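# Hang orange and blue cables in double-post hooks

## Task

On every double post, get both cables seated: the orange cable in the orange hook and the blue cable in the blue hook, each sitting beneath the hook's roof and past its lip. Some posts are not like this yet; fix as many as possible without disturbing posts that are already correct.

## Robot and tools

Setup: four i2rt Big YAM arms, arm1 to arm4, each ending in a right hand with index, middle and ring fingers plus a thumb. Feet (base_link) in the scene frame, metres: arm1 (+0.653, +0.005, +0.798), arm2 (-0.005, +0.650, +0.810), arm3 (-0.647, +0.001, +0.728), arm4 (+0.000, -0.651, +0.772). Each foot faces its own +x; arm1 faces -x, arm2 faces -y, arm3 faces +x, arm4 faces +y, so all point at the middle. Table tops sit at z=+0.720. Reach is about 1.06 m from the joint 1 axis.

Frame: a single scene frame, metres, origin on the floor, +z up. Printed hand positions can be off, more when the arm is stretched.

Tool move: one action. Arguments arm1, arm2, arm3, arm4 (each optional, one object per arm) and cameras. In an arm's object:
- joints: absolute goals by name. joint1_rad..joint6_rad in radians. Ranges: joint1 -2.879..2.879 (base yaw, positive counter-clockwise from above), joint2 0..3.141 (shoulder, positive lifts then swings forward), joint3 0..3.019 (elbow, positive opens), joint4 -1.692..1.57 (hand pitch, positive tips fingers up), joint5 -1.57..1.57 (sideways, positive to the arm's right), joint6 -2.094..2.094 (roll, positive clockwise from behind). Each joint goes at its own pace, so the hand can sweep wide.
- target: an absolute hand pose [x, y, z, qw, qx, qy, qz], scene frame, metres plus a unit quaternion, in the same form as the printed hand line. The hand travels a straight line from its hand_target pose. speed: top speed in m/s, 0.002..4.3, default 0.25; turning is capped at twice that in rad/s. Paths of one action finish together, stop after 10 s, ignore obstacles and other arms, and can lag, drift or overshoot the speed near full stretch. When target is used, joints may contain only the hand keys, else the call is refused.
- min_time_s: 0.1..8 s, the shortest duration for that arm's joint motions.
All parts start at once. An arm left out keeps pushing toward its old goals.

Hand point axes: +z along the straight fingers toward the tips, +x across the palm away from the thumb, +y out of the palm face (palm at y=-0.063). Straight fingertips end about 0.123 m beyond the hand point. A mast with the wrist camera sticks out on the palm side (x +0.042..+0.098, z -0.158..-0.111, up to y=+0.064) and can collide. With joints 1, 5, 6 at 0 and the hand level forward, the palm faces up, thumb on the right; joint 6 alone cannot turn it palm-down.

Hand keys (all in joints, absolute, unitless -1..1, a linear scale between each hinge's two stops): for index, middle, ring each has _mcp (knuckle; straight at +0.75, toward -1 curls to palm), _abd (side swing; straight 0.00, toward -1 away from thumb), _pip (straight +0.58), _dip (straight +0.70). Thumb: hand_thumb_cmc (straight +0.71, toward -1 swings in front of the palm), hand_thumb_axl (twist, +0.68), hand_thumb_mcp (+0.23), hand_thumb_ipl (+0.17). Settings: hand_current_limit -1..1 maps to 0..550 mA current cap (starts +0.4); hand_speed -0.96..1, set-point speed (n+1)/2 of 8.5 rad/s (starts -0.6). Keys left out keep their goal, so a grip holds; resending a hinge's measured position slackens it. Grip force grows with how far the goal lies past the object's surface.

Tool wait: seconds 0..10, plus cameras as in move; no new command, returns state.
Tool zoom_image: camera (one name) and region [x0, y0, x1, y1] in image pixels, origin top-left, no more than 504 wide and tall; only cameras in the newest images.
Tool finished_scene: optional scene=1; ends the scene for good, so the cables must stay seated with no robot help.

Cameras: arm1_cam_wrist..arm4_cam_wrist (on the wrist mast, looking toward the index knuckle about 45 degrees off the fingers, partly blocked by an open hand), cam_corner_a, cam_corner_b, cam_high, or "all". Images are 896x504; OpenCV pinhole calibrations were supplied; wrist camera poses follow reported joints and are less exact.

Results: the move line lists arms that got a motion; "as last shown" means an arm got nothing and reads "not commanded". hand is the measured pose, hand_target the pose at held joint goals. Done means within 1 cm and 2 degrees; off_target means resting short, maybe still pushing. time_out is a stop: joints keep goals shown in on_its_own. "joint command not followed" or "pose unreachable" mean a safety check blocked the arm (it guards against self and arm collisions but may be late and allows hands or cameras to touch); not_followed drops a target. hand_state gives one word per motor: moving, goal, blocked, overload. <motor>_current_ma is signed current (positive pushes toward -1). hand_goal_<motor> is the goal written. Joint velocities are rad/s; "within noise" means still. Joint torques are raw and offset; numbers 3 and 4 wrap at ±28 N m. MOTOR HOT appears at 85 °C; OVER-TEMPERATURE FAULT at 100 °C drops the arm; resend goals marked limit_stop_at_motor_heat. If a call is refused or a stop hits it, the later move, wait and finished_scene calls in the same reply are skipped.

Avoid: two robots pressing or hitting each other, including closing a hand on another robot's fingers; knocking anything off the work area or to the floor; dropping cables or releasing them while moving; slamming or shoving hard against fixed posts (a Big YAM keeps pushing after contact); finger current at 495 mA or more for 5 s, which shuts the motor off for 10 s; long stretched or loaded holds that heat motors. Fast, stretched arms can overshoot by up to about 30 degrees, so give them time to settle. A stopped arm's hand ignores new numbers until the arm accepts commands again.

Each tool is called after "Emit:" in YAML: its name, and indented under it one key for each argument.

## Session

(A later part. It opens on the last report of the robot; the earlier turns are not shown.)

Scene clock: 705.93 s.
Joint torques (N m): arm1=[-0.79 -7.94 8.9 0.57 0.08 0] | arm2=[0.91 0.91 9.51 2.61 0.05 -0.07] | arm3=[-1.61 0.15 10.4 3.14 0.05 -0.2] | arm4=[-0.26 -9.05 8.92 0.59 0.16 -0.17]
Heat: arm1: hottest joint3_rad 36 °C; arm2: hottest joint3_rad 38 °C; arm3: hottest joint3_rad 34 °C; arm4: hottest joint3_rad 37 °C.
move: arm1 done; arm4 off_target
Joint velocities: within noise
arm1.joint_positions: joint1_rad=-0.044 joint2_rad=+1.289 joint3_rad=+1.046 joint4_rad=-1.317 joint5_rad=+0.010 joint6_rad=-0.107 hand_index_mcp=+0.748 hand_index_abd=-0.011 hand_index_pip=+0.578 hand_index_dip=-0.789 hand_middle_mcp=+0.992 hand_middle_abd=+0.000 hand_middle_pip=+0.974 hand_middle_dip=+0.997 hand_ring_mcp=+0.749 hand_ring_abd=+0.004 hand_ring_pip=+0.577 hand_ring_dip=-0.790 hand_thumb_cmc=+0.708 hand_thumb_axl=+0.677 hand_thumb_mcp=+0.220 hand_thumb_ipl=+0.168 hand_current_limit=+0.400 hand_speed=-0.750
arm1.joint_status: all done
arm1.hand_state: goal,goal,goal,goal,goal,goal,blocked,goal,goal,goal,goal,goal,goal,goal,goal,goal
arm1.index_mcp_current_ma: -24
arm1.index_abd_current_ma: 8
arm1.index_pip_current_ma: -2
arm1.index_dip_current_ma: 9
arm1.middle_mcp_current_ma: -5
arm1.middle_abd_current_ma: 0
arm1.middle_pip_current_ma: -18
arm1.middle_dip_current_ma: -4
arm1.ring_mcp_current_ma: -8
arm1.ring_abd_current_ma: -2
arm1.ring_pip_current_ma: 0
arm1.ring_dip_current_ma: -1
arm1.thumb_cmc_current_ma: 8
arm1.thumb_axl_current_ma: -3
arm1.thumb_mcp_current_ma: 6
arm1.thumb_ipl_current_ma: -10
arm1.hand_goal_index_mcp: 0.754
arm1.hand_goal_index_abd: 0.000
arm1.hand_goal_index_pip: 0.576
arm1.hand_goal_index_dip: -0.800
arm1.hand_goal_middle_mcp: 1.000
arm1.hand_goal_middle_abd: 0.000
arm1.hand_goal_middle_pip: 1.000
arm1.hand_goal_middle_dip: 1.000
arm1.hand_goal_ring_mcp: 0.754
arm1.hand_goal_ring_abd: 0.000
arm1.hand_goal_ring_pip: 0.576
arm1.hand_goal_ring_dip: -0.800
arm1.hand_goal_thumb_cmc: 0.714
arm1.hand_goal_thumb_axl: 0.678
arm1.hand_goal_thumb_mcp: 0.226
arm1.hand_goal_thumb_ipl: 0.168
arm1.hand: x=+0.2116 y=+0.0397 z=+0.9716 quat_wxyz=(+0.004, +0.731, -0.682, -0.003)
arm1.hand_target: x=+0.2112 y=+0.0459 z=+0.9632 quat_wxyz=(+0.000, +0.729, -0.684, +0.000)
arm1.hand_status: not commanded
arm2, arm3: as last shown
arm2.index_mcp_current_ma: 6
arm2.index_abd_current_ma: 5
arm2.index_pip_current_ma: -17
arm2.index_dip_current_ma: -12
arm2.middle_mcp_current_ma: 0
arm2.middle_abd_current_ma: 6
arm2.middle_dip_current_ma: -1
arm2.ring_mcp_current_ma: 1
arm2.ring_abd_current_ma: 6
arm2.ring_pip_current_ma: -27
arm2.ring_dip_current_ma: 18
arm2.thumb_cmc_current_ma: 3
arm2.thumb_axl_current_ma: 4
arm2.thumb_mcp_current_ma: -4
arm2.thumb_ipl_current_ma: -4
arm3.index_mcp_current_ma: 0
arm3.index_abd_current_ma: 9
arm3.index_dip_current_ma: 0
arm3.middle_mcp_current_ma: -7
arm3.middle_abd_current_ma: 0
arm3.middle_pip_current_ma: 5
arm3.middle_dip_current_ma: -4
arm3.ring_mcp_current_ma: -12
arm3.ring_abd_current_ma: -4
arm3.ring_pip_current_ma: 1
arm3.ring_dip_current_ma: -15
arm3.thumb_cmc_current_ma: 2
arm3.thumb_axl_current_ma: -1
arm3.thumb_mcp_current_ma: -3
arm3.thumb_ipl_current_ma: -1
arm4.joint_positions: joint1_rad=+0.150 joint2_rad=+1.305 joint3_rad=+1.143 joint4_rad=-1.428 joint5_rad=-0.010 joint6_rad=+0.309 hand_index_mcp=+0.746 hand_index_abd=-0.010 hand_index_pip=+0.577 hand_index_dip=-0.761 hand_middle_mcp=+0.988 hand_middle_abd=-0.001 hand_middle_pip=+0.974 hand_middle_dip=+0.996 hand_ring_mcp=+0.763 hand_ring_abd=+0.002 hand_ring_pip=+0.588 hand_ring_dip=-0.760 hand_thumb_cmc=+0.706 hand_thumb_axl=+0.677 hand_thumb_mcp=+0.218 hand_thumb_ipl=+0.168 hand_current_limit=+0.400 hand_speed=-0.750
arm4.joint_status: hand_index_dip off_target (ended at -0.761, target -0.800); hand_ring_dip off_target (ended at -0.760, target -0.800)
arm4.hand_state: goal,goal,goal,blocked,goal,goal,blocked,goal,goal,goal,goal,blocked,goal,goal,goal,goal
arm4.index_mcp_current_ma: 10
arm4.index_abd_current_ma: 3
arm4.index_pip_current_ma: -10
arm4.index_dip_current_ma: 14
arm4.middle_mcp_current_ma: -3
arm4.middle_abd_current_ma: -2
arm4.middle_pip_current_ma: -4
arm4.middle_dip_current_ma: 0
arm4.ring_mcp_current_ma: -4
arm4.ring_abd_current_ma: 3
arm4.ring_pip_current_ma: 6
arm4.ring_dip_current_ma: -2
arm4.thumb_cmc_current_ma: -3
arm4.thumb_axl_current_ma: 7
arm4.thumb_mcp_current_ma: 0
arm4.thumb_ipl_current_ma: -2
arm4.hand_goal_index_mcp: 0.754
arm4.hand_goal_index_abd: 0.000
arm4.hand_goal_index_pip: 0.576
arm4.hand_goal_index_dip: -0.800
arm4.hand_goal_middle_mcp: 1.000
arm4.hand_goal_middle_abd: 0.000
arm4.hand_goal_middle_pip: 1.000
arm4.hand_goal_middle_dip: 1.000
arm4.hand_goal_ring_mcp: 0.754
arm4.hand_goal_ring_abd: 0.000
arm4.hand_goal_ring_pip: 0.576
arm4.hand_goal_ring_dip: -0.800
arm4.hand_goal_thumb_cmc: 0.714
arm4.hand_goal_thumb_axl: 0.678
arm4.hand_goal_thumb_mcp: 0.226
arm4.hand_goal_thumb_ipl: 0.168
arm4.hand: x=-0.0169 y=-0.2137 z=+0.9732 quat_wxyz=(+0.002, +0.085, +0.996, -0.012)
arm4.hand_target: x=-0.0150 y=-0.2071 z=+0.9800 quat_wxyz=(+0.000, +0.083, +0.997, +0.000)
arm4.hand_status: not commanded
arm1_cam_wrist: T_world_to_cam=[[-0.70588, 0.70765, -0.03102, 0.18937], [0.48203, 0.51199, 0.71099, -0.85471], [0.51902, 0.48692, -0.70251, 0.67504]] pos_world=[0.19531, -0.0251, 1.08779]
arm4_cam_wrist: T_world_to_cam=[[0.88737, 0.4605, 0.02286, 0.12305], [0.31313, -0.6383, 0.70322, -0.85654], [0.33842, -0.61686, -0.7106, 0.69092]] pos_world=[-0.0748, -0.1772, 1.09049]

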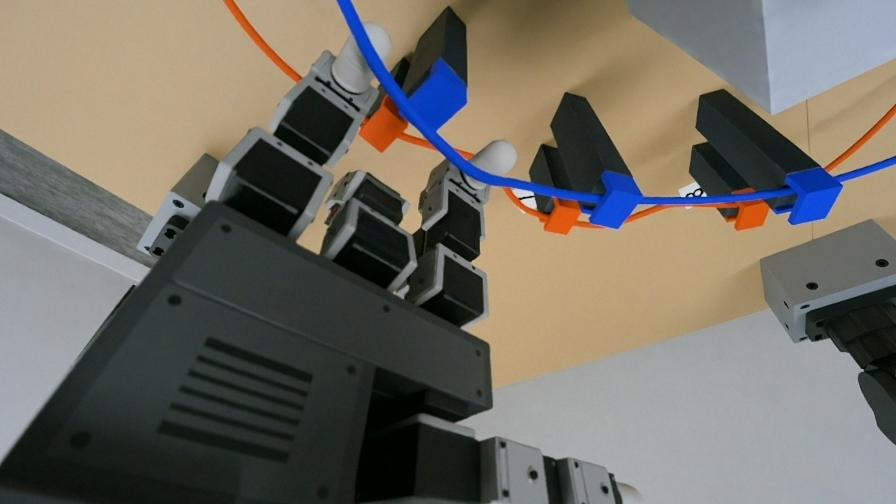

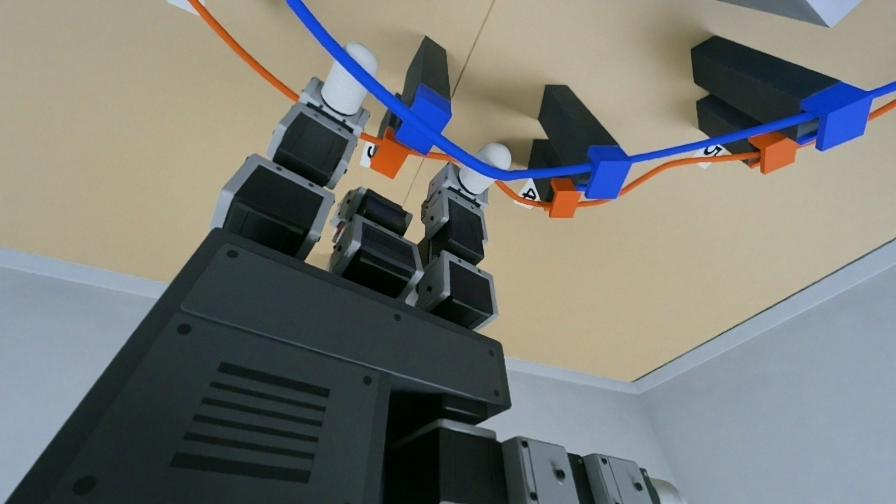

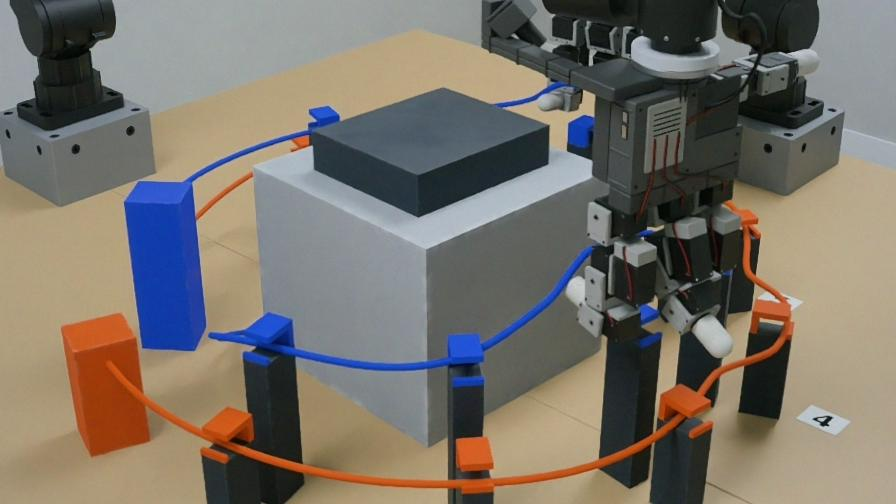

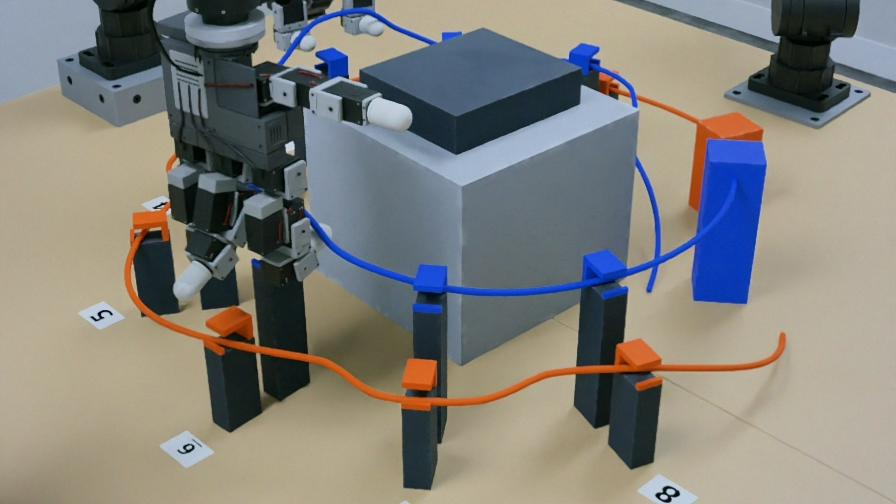

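Emit:
move:
  arm4: {"joints": {"hand_index_dip": -1, "hand_ring_dip": -1, "hand_index_pip": 0.40, "hand_ring_pip": 0.40}}
  arm1: {"joints": {"hand_index_dip": -1, "hand_ring_dip": -1, "hand_index_pip": 0.40, "hand_ring_pip": 0.40}}

Emit:
move:
  arm4: {"target": [-0.018, -0.2275, 0.965, 0, 0.0828, 0.9966, 0], "speed": 0.12}
  arm1: {"target": [0.2275, 0.0465, 0.955, 0, -0.7296, 0.6839, 0], "speed": 0.12}
  cameras: ["arm1_cam_wrist", "arm4_cam_wrist", "cam_corner_a", "cam_corner_b"]

Emit:
zoom_image:
  camera: "arm4_cam_wrist"
  region: [300, 0, 560, 200]

Emit:
zoom_image:
  camera: "arm1_cam_wrist"
  region: [300, 0, 560, 200]

Emit:
zoom_image:
  camera: "cam_corner_b"
  region: [160, 140, 360, 340]

Emit:
zoom_image:
  camera: "cam_corner_a"
  region: [560, 220, 760, 420]

Scene clock: 737.50 s.
Joint torques (N m): arm1=[-0.73 -8.12 8.96 0.55 0.12 0.03] | arm2=[0.91 1.08 9.5 2.73 0.14 -0.11] | arm3=[-0.62 0.73 10.22 3.08 0.08 -0.16] | arm4=[-0.09 -9.29 9.11 0.58 0 -0.17]
Heat: arm1: hottest joint3_rad 34 °C; arm2: hottest joint3_rad 38 °C; arm3: hottest joint3_rad 34 °C; arm4: hottest joint3_rad 36 °C.
move: arm1 off_target; arm4 off_target
Joint velocities: within noise
arm1.joint_positions: joint1_rad=-0.044 joint2_rad=+1.291 joint3_rad=+1.046 joint4_rad=-1.315 joint5_rad=+0.010 joint6_rad=-0.110 hand_index_mcp=+0.748 hand_index_abd=-0.011 hand_index_pip=+0.418 hand_index_dip=-0.975 hand_middle_mcp=+0.992 hand_middle_abd=+0.000 hand_middle_pip=+0.974 hand_middle_dip=+0.997 hand_ring_mcp=+0.759 hand_ring_abd=+0.004 hand_ring_pip=+0.412 hand_ring_dip=-0.993 hand_thumb_cmc=+0.708 hand_thumb_axl=+0.677 hand_thumb_mcp=+0.220 hand_thumb_ipl=+0.168 hand_current_limit=+0.400 hand_speed=-0.750
arm1.joint_status: hand_index_dip off_target (ended at -0.975, target -1.000); the others done
arm1.hand_state: goal,goal,goal,blocked,goal,goal,blocked,goal,goal,goal,goal,goal,goal,goal,goal,goal
arm1.index_mcp_current_ma: -13
arm1.index_abd_current_ma: 6
arm1.index_pip_current_ma: 10
arm1.index_dip_current_ma: -13
arm1.middle_mcp_current_ma: 9
arm1.middle_abd_current_ma: 8
arm1.middle_pip_current_ma: 4
arm1.middle_dip_current_ma: 4
arm1.ring_mcp_current_ma: 3
arm1.ring_abd_current_ma: 1
arm1.ring_pip_current_ma: -7
arm1.ring_dip_current_ma: -11
arm1.thumb_cmc_current_ma: -12
arm1.thumb_axl_current_ma: 1
arm1.thumb_mcp_current_ma: -16
arm1.thumb_ipl_current_ma: -8
arm1.hand_goal_index_mcp: 0.754
arm1.hand_goal_index_abd: 0.000
arm1.hand_goal_index_pip: 0.400
arm1.hand_goal_index_dip: -1.000
arm1.hand_goal_middle_mcp: 1.000
arm1.hand_goal_middle_abd: 0.000
arm1.hand_goal_middle_pip: 1.000
arm1.hand_goal_middle_dip: 1.000
arm1.hand_goal_ring_mcp: 0.754
arm1.hand_goal_ring_abd: 0.000
arm1.hand_goal_ring_pip: 0.400
arm1.hand_goal_ring_dip: -1.000
arm1.hand_goal_thumb_cmc: 0.714
arm1.hand_goal_thumb_axl: 0.678
arm1.hand_goal_thumb_mcp: 0.226
arm1.hand_goal_thumb_ipl: 0.168
arm1.hand: x=+0.2112 y=+0.0394 z=+0.9709 quat_wxyz=(+0.004, +0.732, -0.681, -0.003)
arm1.hand_target: x=+0.2113 y=+0.0459 z=+0.9631 quat_wxyz=(+0.000, +0.730, -0.684, +0.000)
arm1.hand_status: not commanded
arm2, arm3: as last shown
arm2.index_mcp_current_ma: 5
arm2.index_abd_current_ma: -6
arm2.index_pip_current_ma: -10
arm2.index_dip_current_ma: -3
arm2.middle_mcp_current_ma: 8
arm2.middle_abd_current_ma: -3
arm2.middle_pip_current_ma: 3
arm2.middle_dip_current_ma: -19
arm2.ring_mcp_current_ma: -9
arm2.ring_abd_current_ma: 5
arm2.ring_pip_current_ma: -13
arm2.ring_dip_current_ma: -5
arm2.thumb_cmc_current_ma: 5
arm2.thumb_axl_current_ma: -10
arm2.thumb_mcp_current_ma: 4
arm2.thumb_ipl_current_ma: 29
arm3.index_mcp_current_ma: -4
arm3.index_abd_current_ma: 3
arm3.index_pip_current_ma: -5
arm3.index_dip_current_ma: 9
arm3.middle_mcp_current_ma: 0
arm3.middle_abd_current_ma: -16
arm3.middle_pip_current_ma: 9
arm3.middle_dip_current_ma: 6
arm3.ring_mcp_current_ma: -13
arm3.ring_abd_current_ma: -7
arm3.ring_pip_current_ma: -2
arm3.ring_dip_current_ma: 0
arm3.thumb_cmc_current_ma: 4
arm3.thumb_axl_current_ma: 7
arm3.thumb_mcp_current_ma: -1
arm3.thumb_ipl_current_ma: 4
arm4.joint_positions: joint1_rad=+0.146 joint2_rad=+1.308 joint3_rad=+1.140 joint4_rad=-1.428 joint5_rad=-0.006 joint6_rad=+0.309 hand_index_mcp=+0.756 hand_index_abd=-0.010 hand_index_pip=+0.469 hand_index_dip=-0.928 hand_middle_mcp=+0.988 hand_middle_abd=-0.001 hand_middle_pip=+0.974 hand_middle_dip=+0.996 hand_ring_mcp=+0.766 hand_ring_abd=+0.009 hand_ring_pip=+0.453 hand_ring_dip=-0.968 hand_thumb_cmc=+0.706 hand_thumb_axl=+0.677 hand_thumb_mcp=+0.218 hand_thumb_ipl=+0.168 hand_current_limit=+0.400 hand_speed=-0.750
arm4.joint_status: hand_index_pip off_target (ended at +0.469, target +0.400); hand_index_dip off_target (ended at -0.928, target -1.000); hand_ring_pip off_target (ended at +0.453, target +0.400); hand_ring_dip off_target (ended at -0.968, target -1.000)
arm4.hand_state: goal,goal,blocked,blocked,goal,goal,blocked,goal,goal,goal,blocked,blocked,goal,goal,goal,goal
arm4.index_mcp_current_ma: 8
arm4.index_abd_current_ma: 4
arm4.index_pip_current_ma: 3
arm4.index_dip_current_ma: 17
arm4.middle_mcp_current_ma: -1
arm4.middle_abd_current_ma: -14
arm4.middle_pip_current_ma: 6
arm4.middle_dip_current_ma: -5
arm4.ring_mcp_current_ma: -8
arm4.ring_abd_current_ma: -1
arm4.ring_pip_current_ma: 16
arm4.ring_dip_current_ma: 8
arm4.thumb_cmc_current_ma: -3
arm4.thumb_axl_current_ma: 2
arm4.thumb_mcp_current_ma: -15
arm4.thumb_ipl_current_ma: -4
arm4.hand_goal_index_mcp: 0.754
arm4.hand_goal_index_abd: 0.000
arm4.hand_goal_index_pip: 0.400
arm4.hand_goal_index_dip: -1.000
arm4.hand_goal_middle_mcp: 1.000
arm4.hand_goal_middle_abd: 0.000
arm4.hand_goal_middle_pip: 1.000
arm4.hand_goal_middle_dip: 1.000
arm4.hand_goal_ring_mcp: 0.754
arm4.hand_goal_ring_abd: 0.000
arm4.hand_goal_ring_pip: 0.400
arm4.hand_goal_ring_dip: -1.000
arm4.hand_goal_thumb_cmc: 0.714
arm4.hand_goal_thumb_axl: 0.678
arm4.hand_goal_thumb_mcp: 0.226
arm4.hand_goal_thumb_ipl: 0.168
arm4.hand: x=-0.0146 y=-0.2142 z=+0.9709 quat_wxyz=(+0.005, +0.086, +0.996, -0.014)
arm4.hand_target: x=-0.0149 y=-0.2071 z=+0.9800 quat_wxyz=(+0.000, +0.083, +0.997, +0.000)
arm4.hand_status: not commanded
pictures: none

Scene clock: 738.50 s.
Joint torques (N m): arm1=[-0.56 -8.82 8.79 0.42 0.11 0.06] | arm2=[0.79 1.2 9.57 2.59 0.05 -0.13] | arm3=[-0.97 0.91 10.25 3.15 0.05 -0.16] | arm4=[1.03 -9.82 8.61 0.51 0.06 0.01]
Heat: arm1: hottest joint3_rad 34 °C; arm2: hottest joint3_rad 38 °C; arm3: hottest joint3_rad 34 °C; arm4: hottest joint3_rad 36 °C.
move: arm1 done; arm4 off_target
Joint velocities: within noise
arm1.joint_positions: joint1_rad=-0.048 joint2_rad=+1.274 joint3_rad=+0.990 joint4_rad=-1.295 joint5_rad=+0.010 joint6_rad=-0.114 hand_index_mcp=+0.748 hand_index_abd=-0.011 hand_index_pip=+0.414 hand_index_dip=-0.979 hand_middle_mcp=+0.992 hand_middle_abd=+0.000 hand_middle_pip=+0.974 hand_middle_dip=+0.997 hand_ring_mcp=+0.749 hand_ring_abd=+0.004 hand_ring_pip=+0.410 hand_ring_dip=-0.994 hand_thumb_cmc=+0.708 hand_thumb_axl=+0.677 hand_thumb_mcp=+0.220 hand_thumb_ipl=+0.168 hand_current_limit=+0.400 hand_speed=-0.750
arm1.joint_status: not commanded
arm1.hand_state: goal,goal,goal,blocked,goal,goal,blocked,goal,goal,goal,goal,goal,goal,goal,goal,goal
arm1.index_mcp_current_ma: 0
arm1.index_abd_current_ma: 9
arm1.index_pip_current_ma: 0
arm1.index_dip_current_ma: 2
arm1.middle_mcp_current_ma: -4
arm1.middle_abd_current_ma: -11
arm1.middle_pip_current_ma: 11
arm1.middle_dip_current_ma: -5
arm1.ring_mcp_current_ma: 10
arm1.ring_abd_current_ma: 16
arm1.ring_pip_current_ma: -6
arm1.ring_dip_current_ma: 0
arm1.thumb_cmc_current_ma: 6
arm1.thumb_axl_current_ma: 2
arm1.thumb_mcp_current_ma: 2
arm1.thumb_ipl_current_ma: -2
arm1.hand_goal_index_mcp: 0.754
arm1.hand_goal_index_abd: 0.000
arm1.hand_goal_index_pip: 0.400
arm1.hand_goal_index_dip: -1.000
arm1.hand_goal_middle_mcp: 1.000
arm1.hand_goal_middle_abd: 0.000
arm1.hand_goal_middle_pip: 1.000
arm1.hand_goal_middle_dip: 1.000
arm1.hand_goal_ring_mcp: 0.754
arm1.hand_goal_ring_abd: 0.000
arm1.hand_goal_ring_pip: 0.400
arm1.hand_goal_ring_dip: -1.000
arm1.hand_goal_thumb_cmc: 0.714
arm1.hand_goal_thumb_axl: 0.678
arm1.hand_goal_thumb_mcp: 0.226
arm1.hand_goal_thumb_ipl: 0.168
arm1.hand: x=+0.2261 y=+0.0398 z=+0.9544 quat_wxyz=(-0.002, +0.733, -0.681, +0.004)
arm1.hand_target: x=+0.2275 y=+0.0463 z=+0.9550 quat_wxyz=(+0.000, +0.730, -0.684, +0.000)
arm1.hand_status: done (0.007 m and 0.7 deg from the pose sent, 0.024 m and 0.7 deg at the start)
arm2, arm3: as last shown
arm2.index_mcp_current_ma: 3
arm2.index_abd_current_ma: -13
arm2.index_pip_current_ma: -1
arm2.index_dip_current_ma: 6
arm2.middle_mcp_current_ma: 9
arm2.middle_abd_current_ma: -15
arm2.middle_pip_current_ma: 2
arm2.middle_dip_current_ma: -2
arm2.ring_mcp_current_ma: -2
arm2.ring_abd_current_ma: 6
arm2.ring_pip_current_ma: 0
arm2.ring_dip_current_ma: 1
arm2.thumb_cmc_current_ma: 8
arm2.thumb_axl_current_ma: -12
arm2.thumb_mcp_current_ma: -1
arm2.thumb_ipl_current_ma: 14
arm3.index_mcp_current_ma: 3
arm3.index_dip_current_ma: -1
arm3.middle_mcp_current_ma: -10
arm3.middle_abd_current_ma: -4
arm3.middle_pip_current_ma: 13
arm3.middle_dip_current_ma: 18
arm3.ring_mcp_current_ma: -17
arm3.ring_abd_current_ma: -6
arm3.ring_pip_current_ma: -10
arm3.ring_dip_current_ma: -12
arm3.thumb_cmc_current_ma: -6
arm3.thumb_axl_current_ma: -3
arm3.thumb_mcp_current_ma: -7
arm3.thumb_ipl_current_ma: 6
arm4.joint_positions: joint1_rad=+0.148 joint2_rad=+1.274 joint3_rad=+1.065 joint4_rad=-1.392 joint5_rad=-0.008 joint6_rad=+0.309 hand_index_mcp=+0.746 hand_index_abd=-0.010 hand_index_pip=+0.428 hand_index_dip=-0.974 hand_middle_mcp=+0.988 hand_middle_abd=-0.001 hand_middle_pip=+0.974 hand_middle_dip=+0.996 hand_ring_mcp=+0.766 hand_ring_abd=+0.009 hand_ring_pip=+0.427 hand_ring_dip=-0.986 hand_thumb_cmc=+0.706 hand_thumb_axl=+0.677 hand_thumb_mcp=+0.218 hand_thumb_ipl=+0.168 hand_current_limit=+0.400 hand_speed=-0.750
arm4.joint_status: not commanded
arm4.hand_state: goal,goal,blocked,blocked,goal,goal,blocked,goal,goal,goal,blocked,goal,goal,goal,goal,goal
arm4.index_mcp_current_ma: 10
arm4.index_abd_current_ma: 6
arm4.index_pip_current_ma: -7
arm4.index_dip_current_ma: 5
arm4.middle_mcp_current_ma: 6
arm4.middle_abd_current_ma: -6
arm4.middle_pip_current_ma: -7
arm4.middle_dip_current_ma: -6
arm4.ring_mcp_current_ma: -9
arm4.ring_abd_current_ma: -3
arm4.ring_pip_current_ma: 8
arm4.ring_dip_current_ma: 1
arm4.thumb_cmc_current_ma: 10
arm4.thumb_axl_current_ma: 2
arm4.thumb_mcp_current_ma: -6
arm4.thumb_ipl_current_ma: -2
arm4.hand_goal_index_mcp: 0.754
arm4.hand_goal_index_abd: 0.000
arm4.hand_goal_index_pip: 0.400
arm4.hand_goal_index_dip: -1.000
arm4.hand_goal_middle_mcp: 1.000
arm4.hand_goal_middle_abd: 0.000
arm4.hand_goal_middle_pip: 1.000
arm4.hand_goal_middle_dip: 1.000
arm4.hand_goal_ring_mcp: 0.754
arm4.hand_goal_ring_abd: 0.000
arm4.hand_goal_ring_pip: 0.400
arm4.hand_goal_ring_dip: -1.000
arm4.hand_goal_thumb_cmc: 0.714
arm4.hand_goal_thumb_axl: 0.678
arm4.hand_goal_thumb_mcp: 0.226
arm4.hand_goal_thumb_ipl: 0.168
arm4.on_its_own: hand_index_pip moved -0.042 toward your old target +0.400; hand_index_dip moved -0.046 toward your old target -1.000; hand_ring_pip moved -0.026 toward your old target +0.400
arm4.hand: x=-0.0131 y=-0.2313 z=+0.9536 quat_wxyz=(+0.004, +0.086, +0.996, -0.017)
arm4.hand_target: x=-0.0180 y=-0.2276 z=+0.9651 quat_wxyz=(+0.000, +0.083, +0.997, +0.000)
arm4.hand_status: off_target (0.013 m and 2.1 deg from the pose sent, 0.015 m and 1.8 deg at the start)
arm1_cam_wrist: T_world_to_cam=[[-0.70768, 0.70512, -0.04474, 0.21252], [0.46685, 0.51419, 0.71949, -0.85432], [0.53033, 0.48828, -0.69306, 0.64373]] pos_world=[0.20783, -0.02489, 1.07032]
arm4_cam_wrist: T_world_to_cam=[[0.88819, 0.459, 0.02104, 0.12962], [0.30944, -0.63137, 0.71107, -0.86123], [0.33967, -0.62505, -0.70281, 0.65555]] pos_world=[-0.0713, -0.1935, 1.07039]

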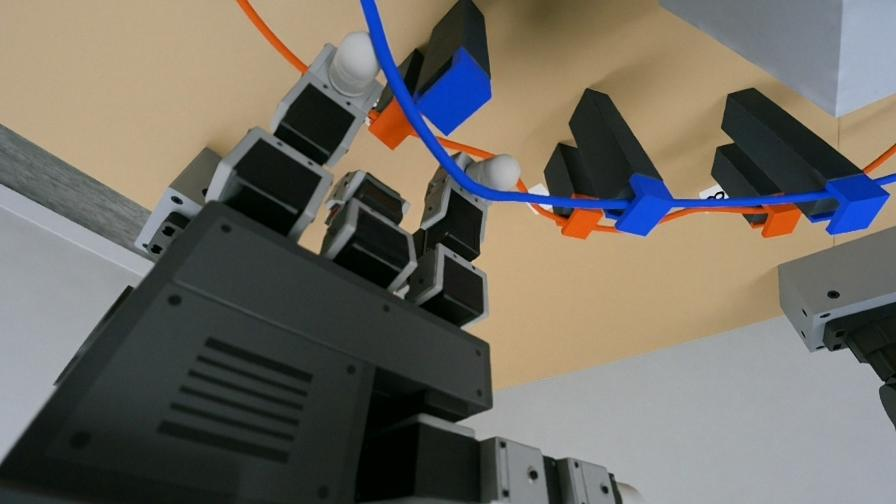

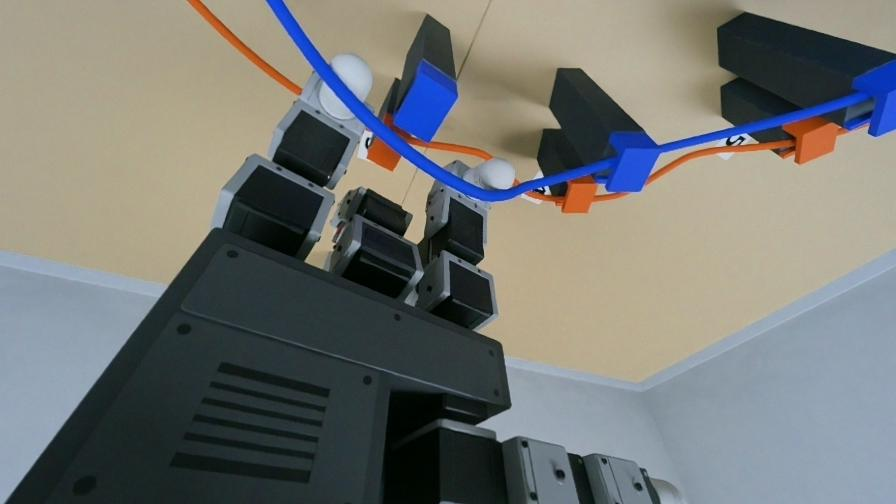

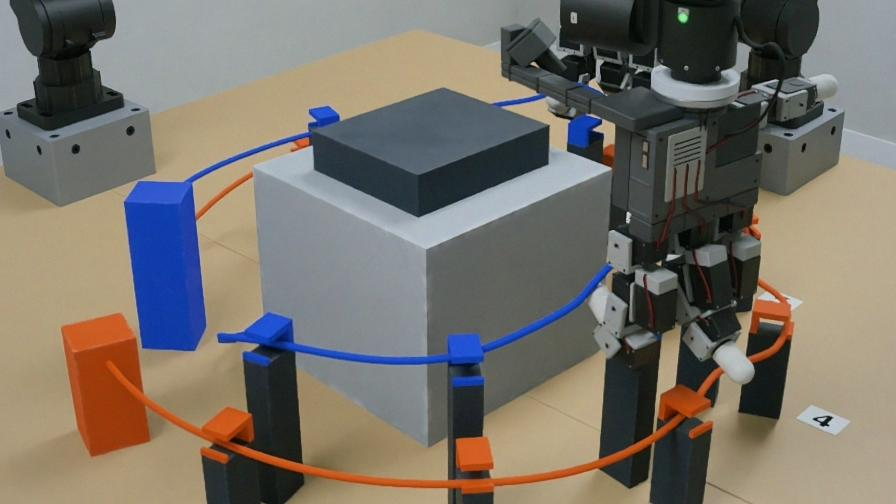

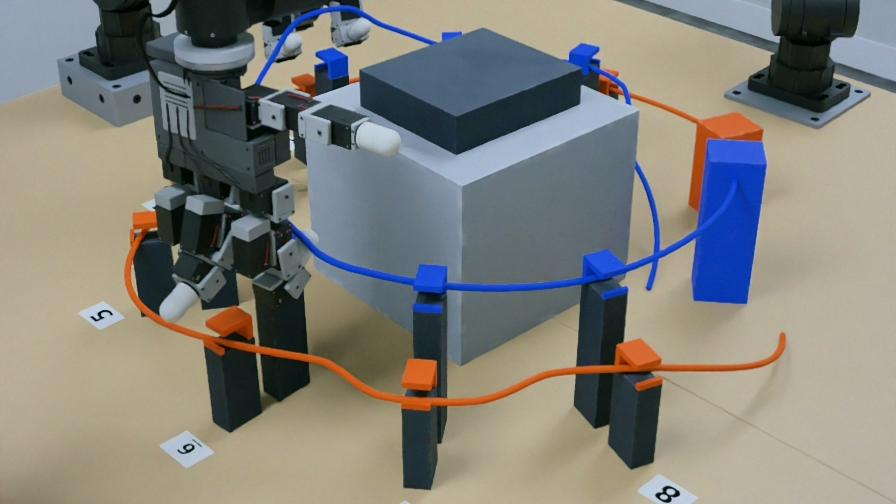

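Scaled by 1.938 from the camera's image (finer frame: 1280x720).

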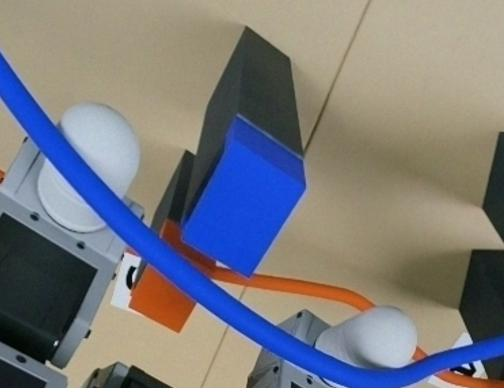

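Scaled by 1.938 from the camera's image (finer frame: 1280x720).

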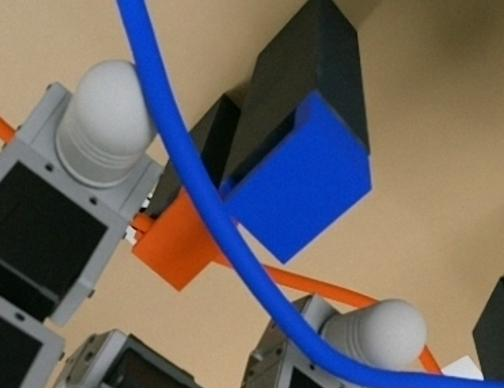

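Scaled by 2.520 from the camera's image (finer frame: 1280x720).

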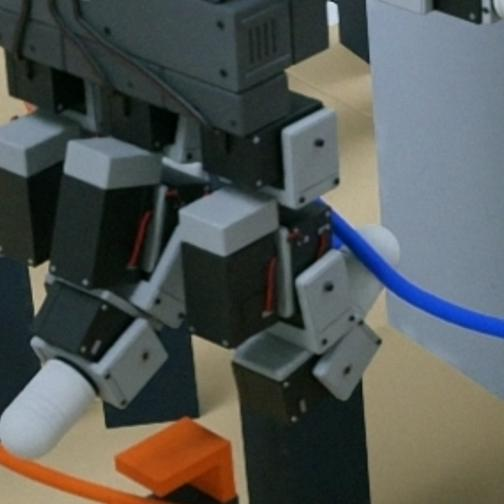

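Scaled by 2.520 from the camera's image (finer frame: 1280x720).

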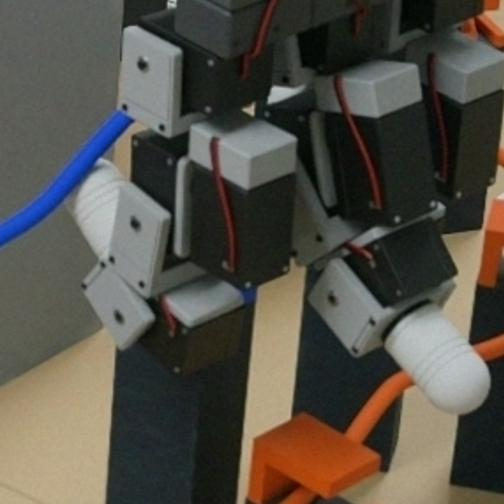

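Emit:
move:
  arm4: {"target": [-0.021, -0.2355, 0.946, 0, 0.0828, 0.9966, 0], "speed": 0.12}
  arm1: {"target": [0.238, 0.047, 0.937, 0, -0.7296, 0.6839, 0], "speed": 0.12}
  cameras: ["arm1_cam_wrist", "arm4_cam_wrist", "cam_corner_a", "cam_corner_b"]

Emit:
zoom_image:
  camera: "arm4_cam_wrist"
  region: [320, 20, 520, 220]

Emit:
zoom_image:
  camera: "arm1_cam_wrist"
  region: [320, 20, 520, 220]

Emit:
zoom_image:
  camera: "cam_corner_b"
  region: [180, 160, 340, 320]

Emit:
zoom_image:
  camera: "cam_corner_a"
  region: [560, 240, 720, 400]

Scene clock: 766.07 s.
Joint torques (N m): arm1=[-0.79 -8.64 8.54 0.44 0.14 0.04] | arm2=[0.67 0.38 9.36 2.59 0.03 -0.11] | arm3=[-0.85 0.91 10.28 3.02 0.06 -0.21] | arm4=[1.03 -9.47 8.44 0.53 0.05 0.12]
Heat: arm1: hottest joint3_rad 33 °C; arm2: hottest joint3_rad 38 °C; arm3: hottest joint3_rad 34 °C; arm4: hottest joint3_rad 35 °C.
move: arm1 done; arm4 off_target
Joint velocities: within noise
arm1.joint_positions: joint1_rad=-0.051 joint2_rad=+1.261 joint3_rad=+0.931 joint4_rad=-1.247 joint5_rad=+0.010 joint6_rad=-0.117 hand_index_mcp=+0.747 hand_index_abd=-0.011 hand_index_pip=+0.412 hand_index_dip=-0.979 hand_middle_mcp=+0.992 hand_middle_abd=+0.000 hand_middle_pip=+0.974 hand_middle_dip=+0.997 hand_ring_mcp=+0.749 hand_ring_abd=+0.004 hand_ring_pip=+0.410 hand_ring_dip=-0.994 hand_thumb_cmc=+0.708 hand_thumb_axl=+0.677 hand_thumb_mcp=+0.220 hand_thumb_ipl=+0.168 hand_current_limit=+0.400 hand_speed=-0.750
arm1.joint_status: not commanded
arm1.hand_state: goal,goal,goal,blocked,goal,goal,blocked,goal,goal,goal,goal,goal,goal,goal,goal,goal
arm1.index_mcp_current_ma: -6
arm1.index_abd_current_ma: 18
arm1.index_pip_current_ma: -9
arm1.index_dip_current_ma: 11
arm1.middle_mcp_current_ma: -5
arm1.middle_abd_current_ma: 6
arm1.middle_pip_current_ma: -4
arm1.middle_dip_current_ma: -2
arm1.ring_mcp_current_ma: -9
arm1.ring_abd_current_ma: 15
arm1.ring_pip_current_ma: 5
arm1.ring_dip_current_ma: -2
arm1.thumb_cmc_current_ma: 6
arm1.thumb_axl_current_ma: -4
arm1.thumb_mcp_current_ma: 11
arm1.thumb_ipl_current_ma: -2
arm1.hand_goal_index_mcp: 0.754
arm1.hand_goal_index_abd: 0.000
arm1.hand_goal_index_pip: 0.400
arm1.hand_goal_index_dip: -1.000
arm1.hand_goal_middle_mcp: 1.000
arm1.hand_goal_middle_abd: 0.000
arm1.hand_goal_middle_pip: 1.000
arm1.hand_goal_middle_dip: 1.000
arm1.hand_goal_ring_mcp: 0.754
arm1.hand_goal_ring_abd: 0.000
arm1.hand_goal_ring_pip: 0.400
arm1.hand_goal_ring_dip: -1.000
arm1.hand_goal_thumb_cmc: 0.714
arm1.hand_goal_thumb_axl: 0.678
arm1.hand_goal_thumb_mcp: 0.226
arm1.hand_goal_thumb_ipl: 0.168
arm1.hand: x=+0.2361 y=+0.0405 z=+0.9370 quat_wxyz=(-0.002, +0.732, -0.681, +0.003)
arm1.hand_target: x=+0.2380 y=+0.0468 z=+0.9370 quat_wxyz=(+0.000, +0.730, -0.684, +0.000)
arm1.hand_status: done (0.007 m and 0.6 deg from the pose sent, 0.022 m and 0.7 deg at the start)
arm2, arm3: as last shown
arm2.index_mcp_current_ma: 12
arm2.index_abd_current_ma: -10
arm2.index_pip_current_ma: 1
arm2.index_dip_current_ma: -5
arm2.middle_mcp_current_ma: 27
arm2.middle_abd_current_ma: -4
arm2.middle_pip_current_ma: 5
arm2.middle_dip_current_ma: -6
arm2.ring_mcp_current_ma: 5
arm2.ring_abd_current_ma: 15
arm2.ring_pip_current_ma: -10
arm2.ring_dip_current_ma: 13
arm2.thumb_axl_current_ma: 2
arm2.thumb_mcp_current_ma: -2
arm2.thumb_ipl_current_ma: 18
arm3.index_mcp_current_ma: -9
arm3.index_abd_current_ma: 4
arm3.index_pip_current_ma: -7
arm3.middle_mcp_current_ma: 1
arm3.middle_abd_current_ma: -8
arm3.middle_pip_current_ma: 10
arm3.middle_dip_current_ma: 11
arm3.ring_mcp_current_ma: -7
arm3.ring_abd_current_ma: -2
arm3.ring_dip_current_ma: -2
arm3.thumb_cmc_current_ma: 10
arm3.thumb_axl_current_ma: 13
arm3.thumb_mcp_current_ma: -9
arm3.thumb_ipl_current_ma: -3
arm4.joint_positions: joint1_rad=+0.160 joint2_rad=+1.264 joint3_rad=+1.008 joint4_rad=-1.343 joint5_rad=-0.008 joint6_rad=+0.311 hand_index_mcp=+0.746 hand_index_abd=-0.009 hand_index_pip=+0.420 hand_index_dip=-0.974 hand_middle_mcp=+0.988 hand_middle_abd=-0.001 hand_middle_pip=+0.974 hand_middle_dip=+0.996 hand_ring_mcp=+0.766 hand_ring_abd=+0.009 hand_ring_pip=+0.424 hand_ring_dip=-0.986 hand_thumb_cmc=+0.706 hand_thumb_axl=+0.677 hand_thumb_mcp=+0.218 hand_thumb_ipl=+0.168 hand_current_limit=+0.400 hand_speed=-0.750
arm4.joint_status: not commanded
arm4.hand_state: goal,goal,blocked,blocked,goal,goal,blocked,goal,goal,goal,blocked,goal,goal,goal,goal,goal
arm4.index_mcp_current_ma: 0
arm4.index_abd_current_ma: 4
arm4.index_pip_current_ma: -13
arm4.index_dip_current_ma: 9
arm4.middle_mcp_current_ma: 16
arm4.middle_abd_current_ma: 0
arm4.middle_pip_current_ma: -9
arm4.middle_dip_current_ma: -6
arm4.ring_mcp_current_ma: 4
arm4.ring_abd_current_ma: -10
arm4.ring_pip_current_ma: 13
arm4.ring_dip_current_ma: -3
arm4.thumb_cmc_current_ma: -12
arm4.thumb_axl_current_ma: 4
arm4.thumb_mcp_current_ma: -5
arm4.thumb_ipl_current_ma: 2
arm4.hand_goal_index_mcp: 0.754
arm4.hand_goal_index_abd: 0.000
arm4.hand_goal_index_pip: 0.400
arm4.hand_goal_index_dip: -1.000
arm4.hand_goal_middle_mcp: 1.000
arm4.hand_goal_middle_abd: 0.000
arm4.hand_goal_middle_pip: 1.000
arm4.hand_goal_middle_dip: 1.000
arm4.hand_goal_ring_mcp: 0.754
arm4.hand_goal_ring_abd: 0.000
arm4.hand_goal_ring_pip: 0.400
arm4.hand_goal_ring_dip: -1.000
arm4.hand_goal_thumb_cmc: 0.714
arm4.hand_goal_thumb_axl: 0.678
arm4.hand_goal_thumb_mcp: 0.226
arm4.hand_goal_thumb_ipl: 0.168
arm4.hand: x=-0.0167 y=-0.2392 z=+0.9355 quat_wxyz=(+0.004, +0.080, +0.997, -0.016)
arm4.hand_target: x=-0.0210 y=-0.2356 z=+0.9460 quat_wxyz=(+0.000, +0.083, +0.997, +0.000)
arm4.hand_status: off_target (0.012 m and 2.0 deg from the pose sent, 0.012 m and 2.1 deg at the start)
arm1_cam_wrist: T_world_to_cam=[[-0.70754, 0.70533, -0.04363, 0.21727], [0.46809, 0.51402, 0.7188, -0.84647], [0.52942, 0.48816, -0.69385, 0.62694]] pos_world=[0.21803, -0.02419, 1.05292]
arm4_cam_wrist: T_world_to_cam=[[0.88341, 0.46811, 0.02149, 0.13851], [0.31608, -0.62911, 0.71015, -0.8507], [0.34595, -0.62056, -0.70372, 0.64122]] pos_world=[-0.0753, -0.2021, 1.05239]

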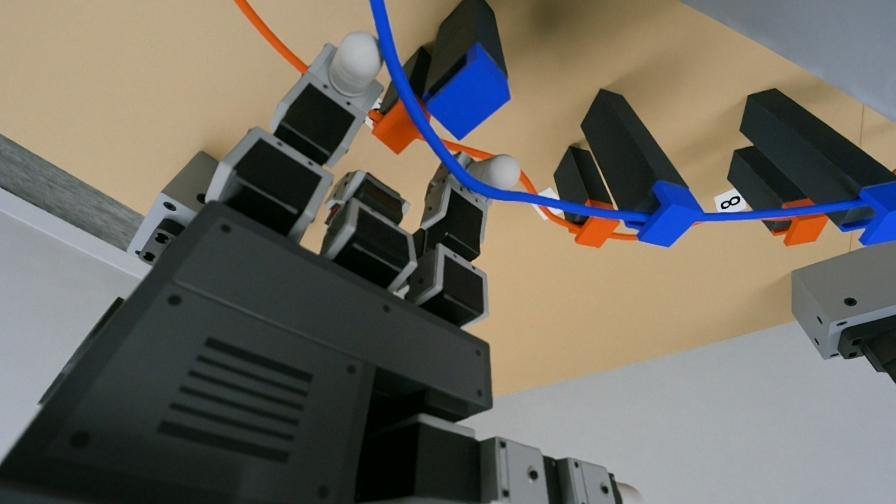

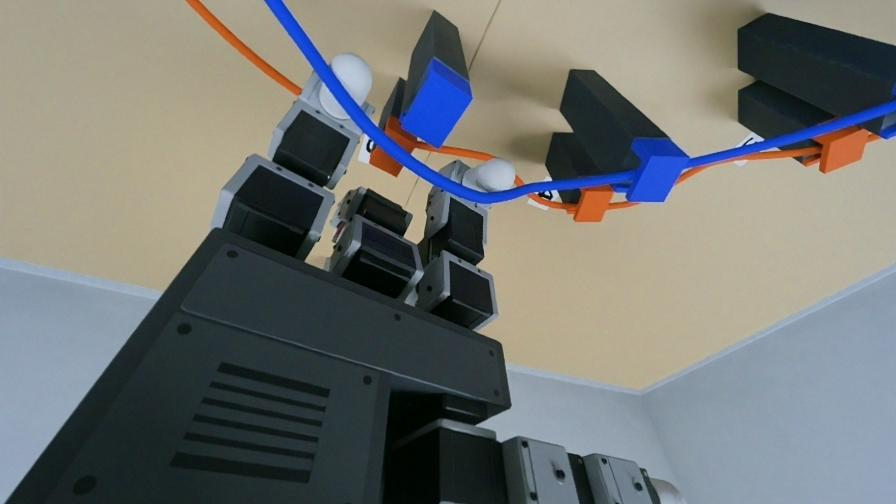

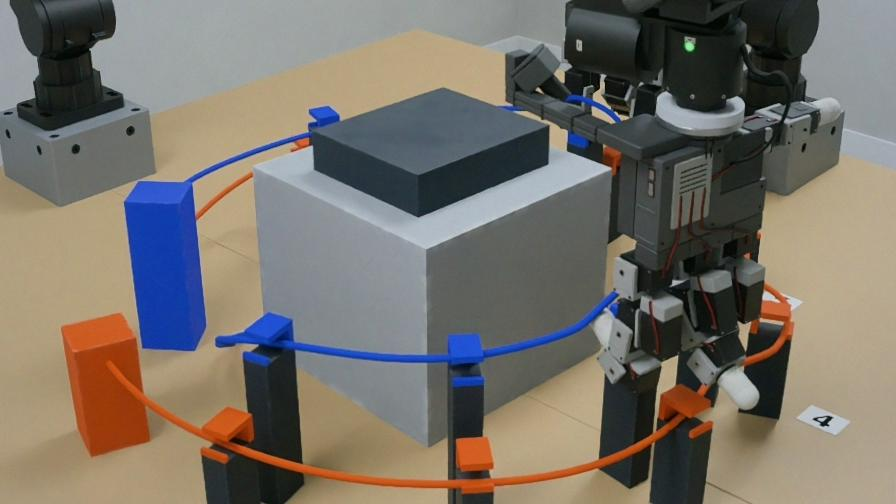

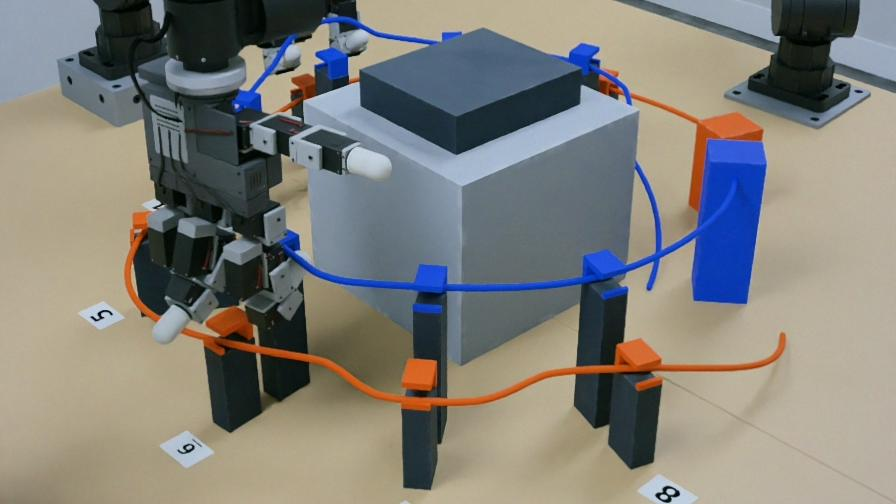

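Scaled by 2.520 from the camera's image (finer frame: 1280x720).

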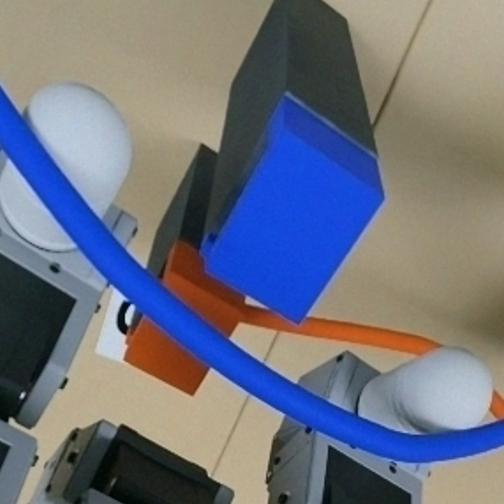

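Scaled by 2.520 from the camera's image (finer frame: 1280x720).

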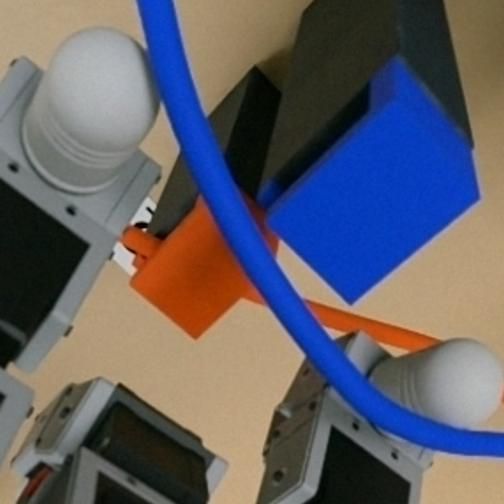

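Scaled by 3.150 from the camera's image (finer frame: 1280x720).

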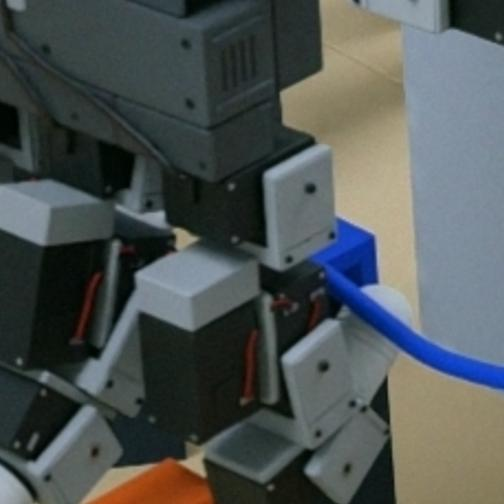

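Scaled by 3.150 from the camera's image (finer frame: 1280x720).

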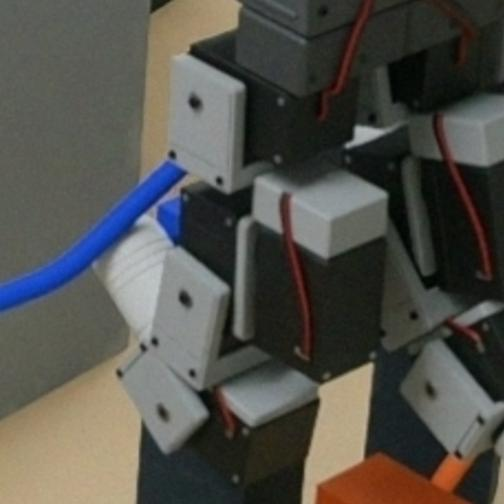

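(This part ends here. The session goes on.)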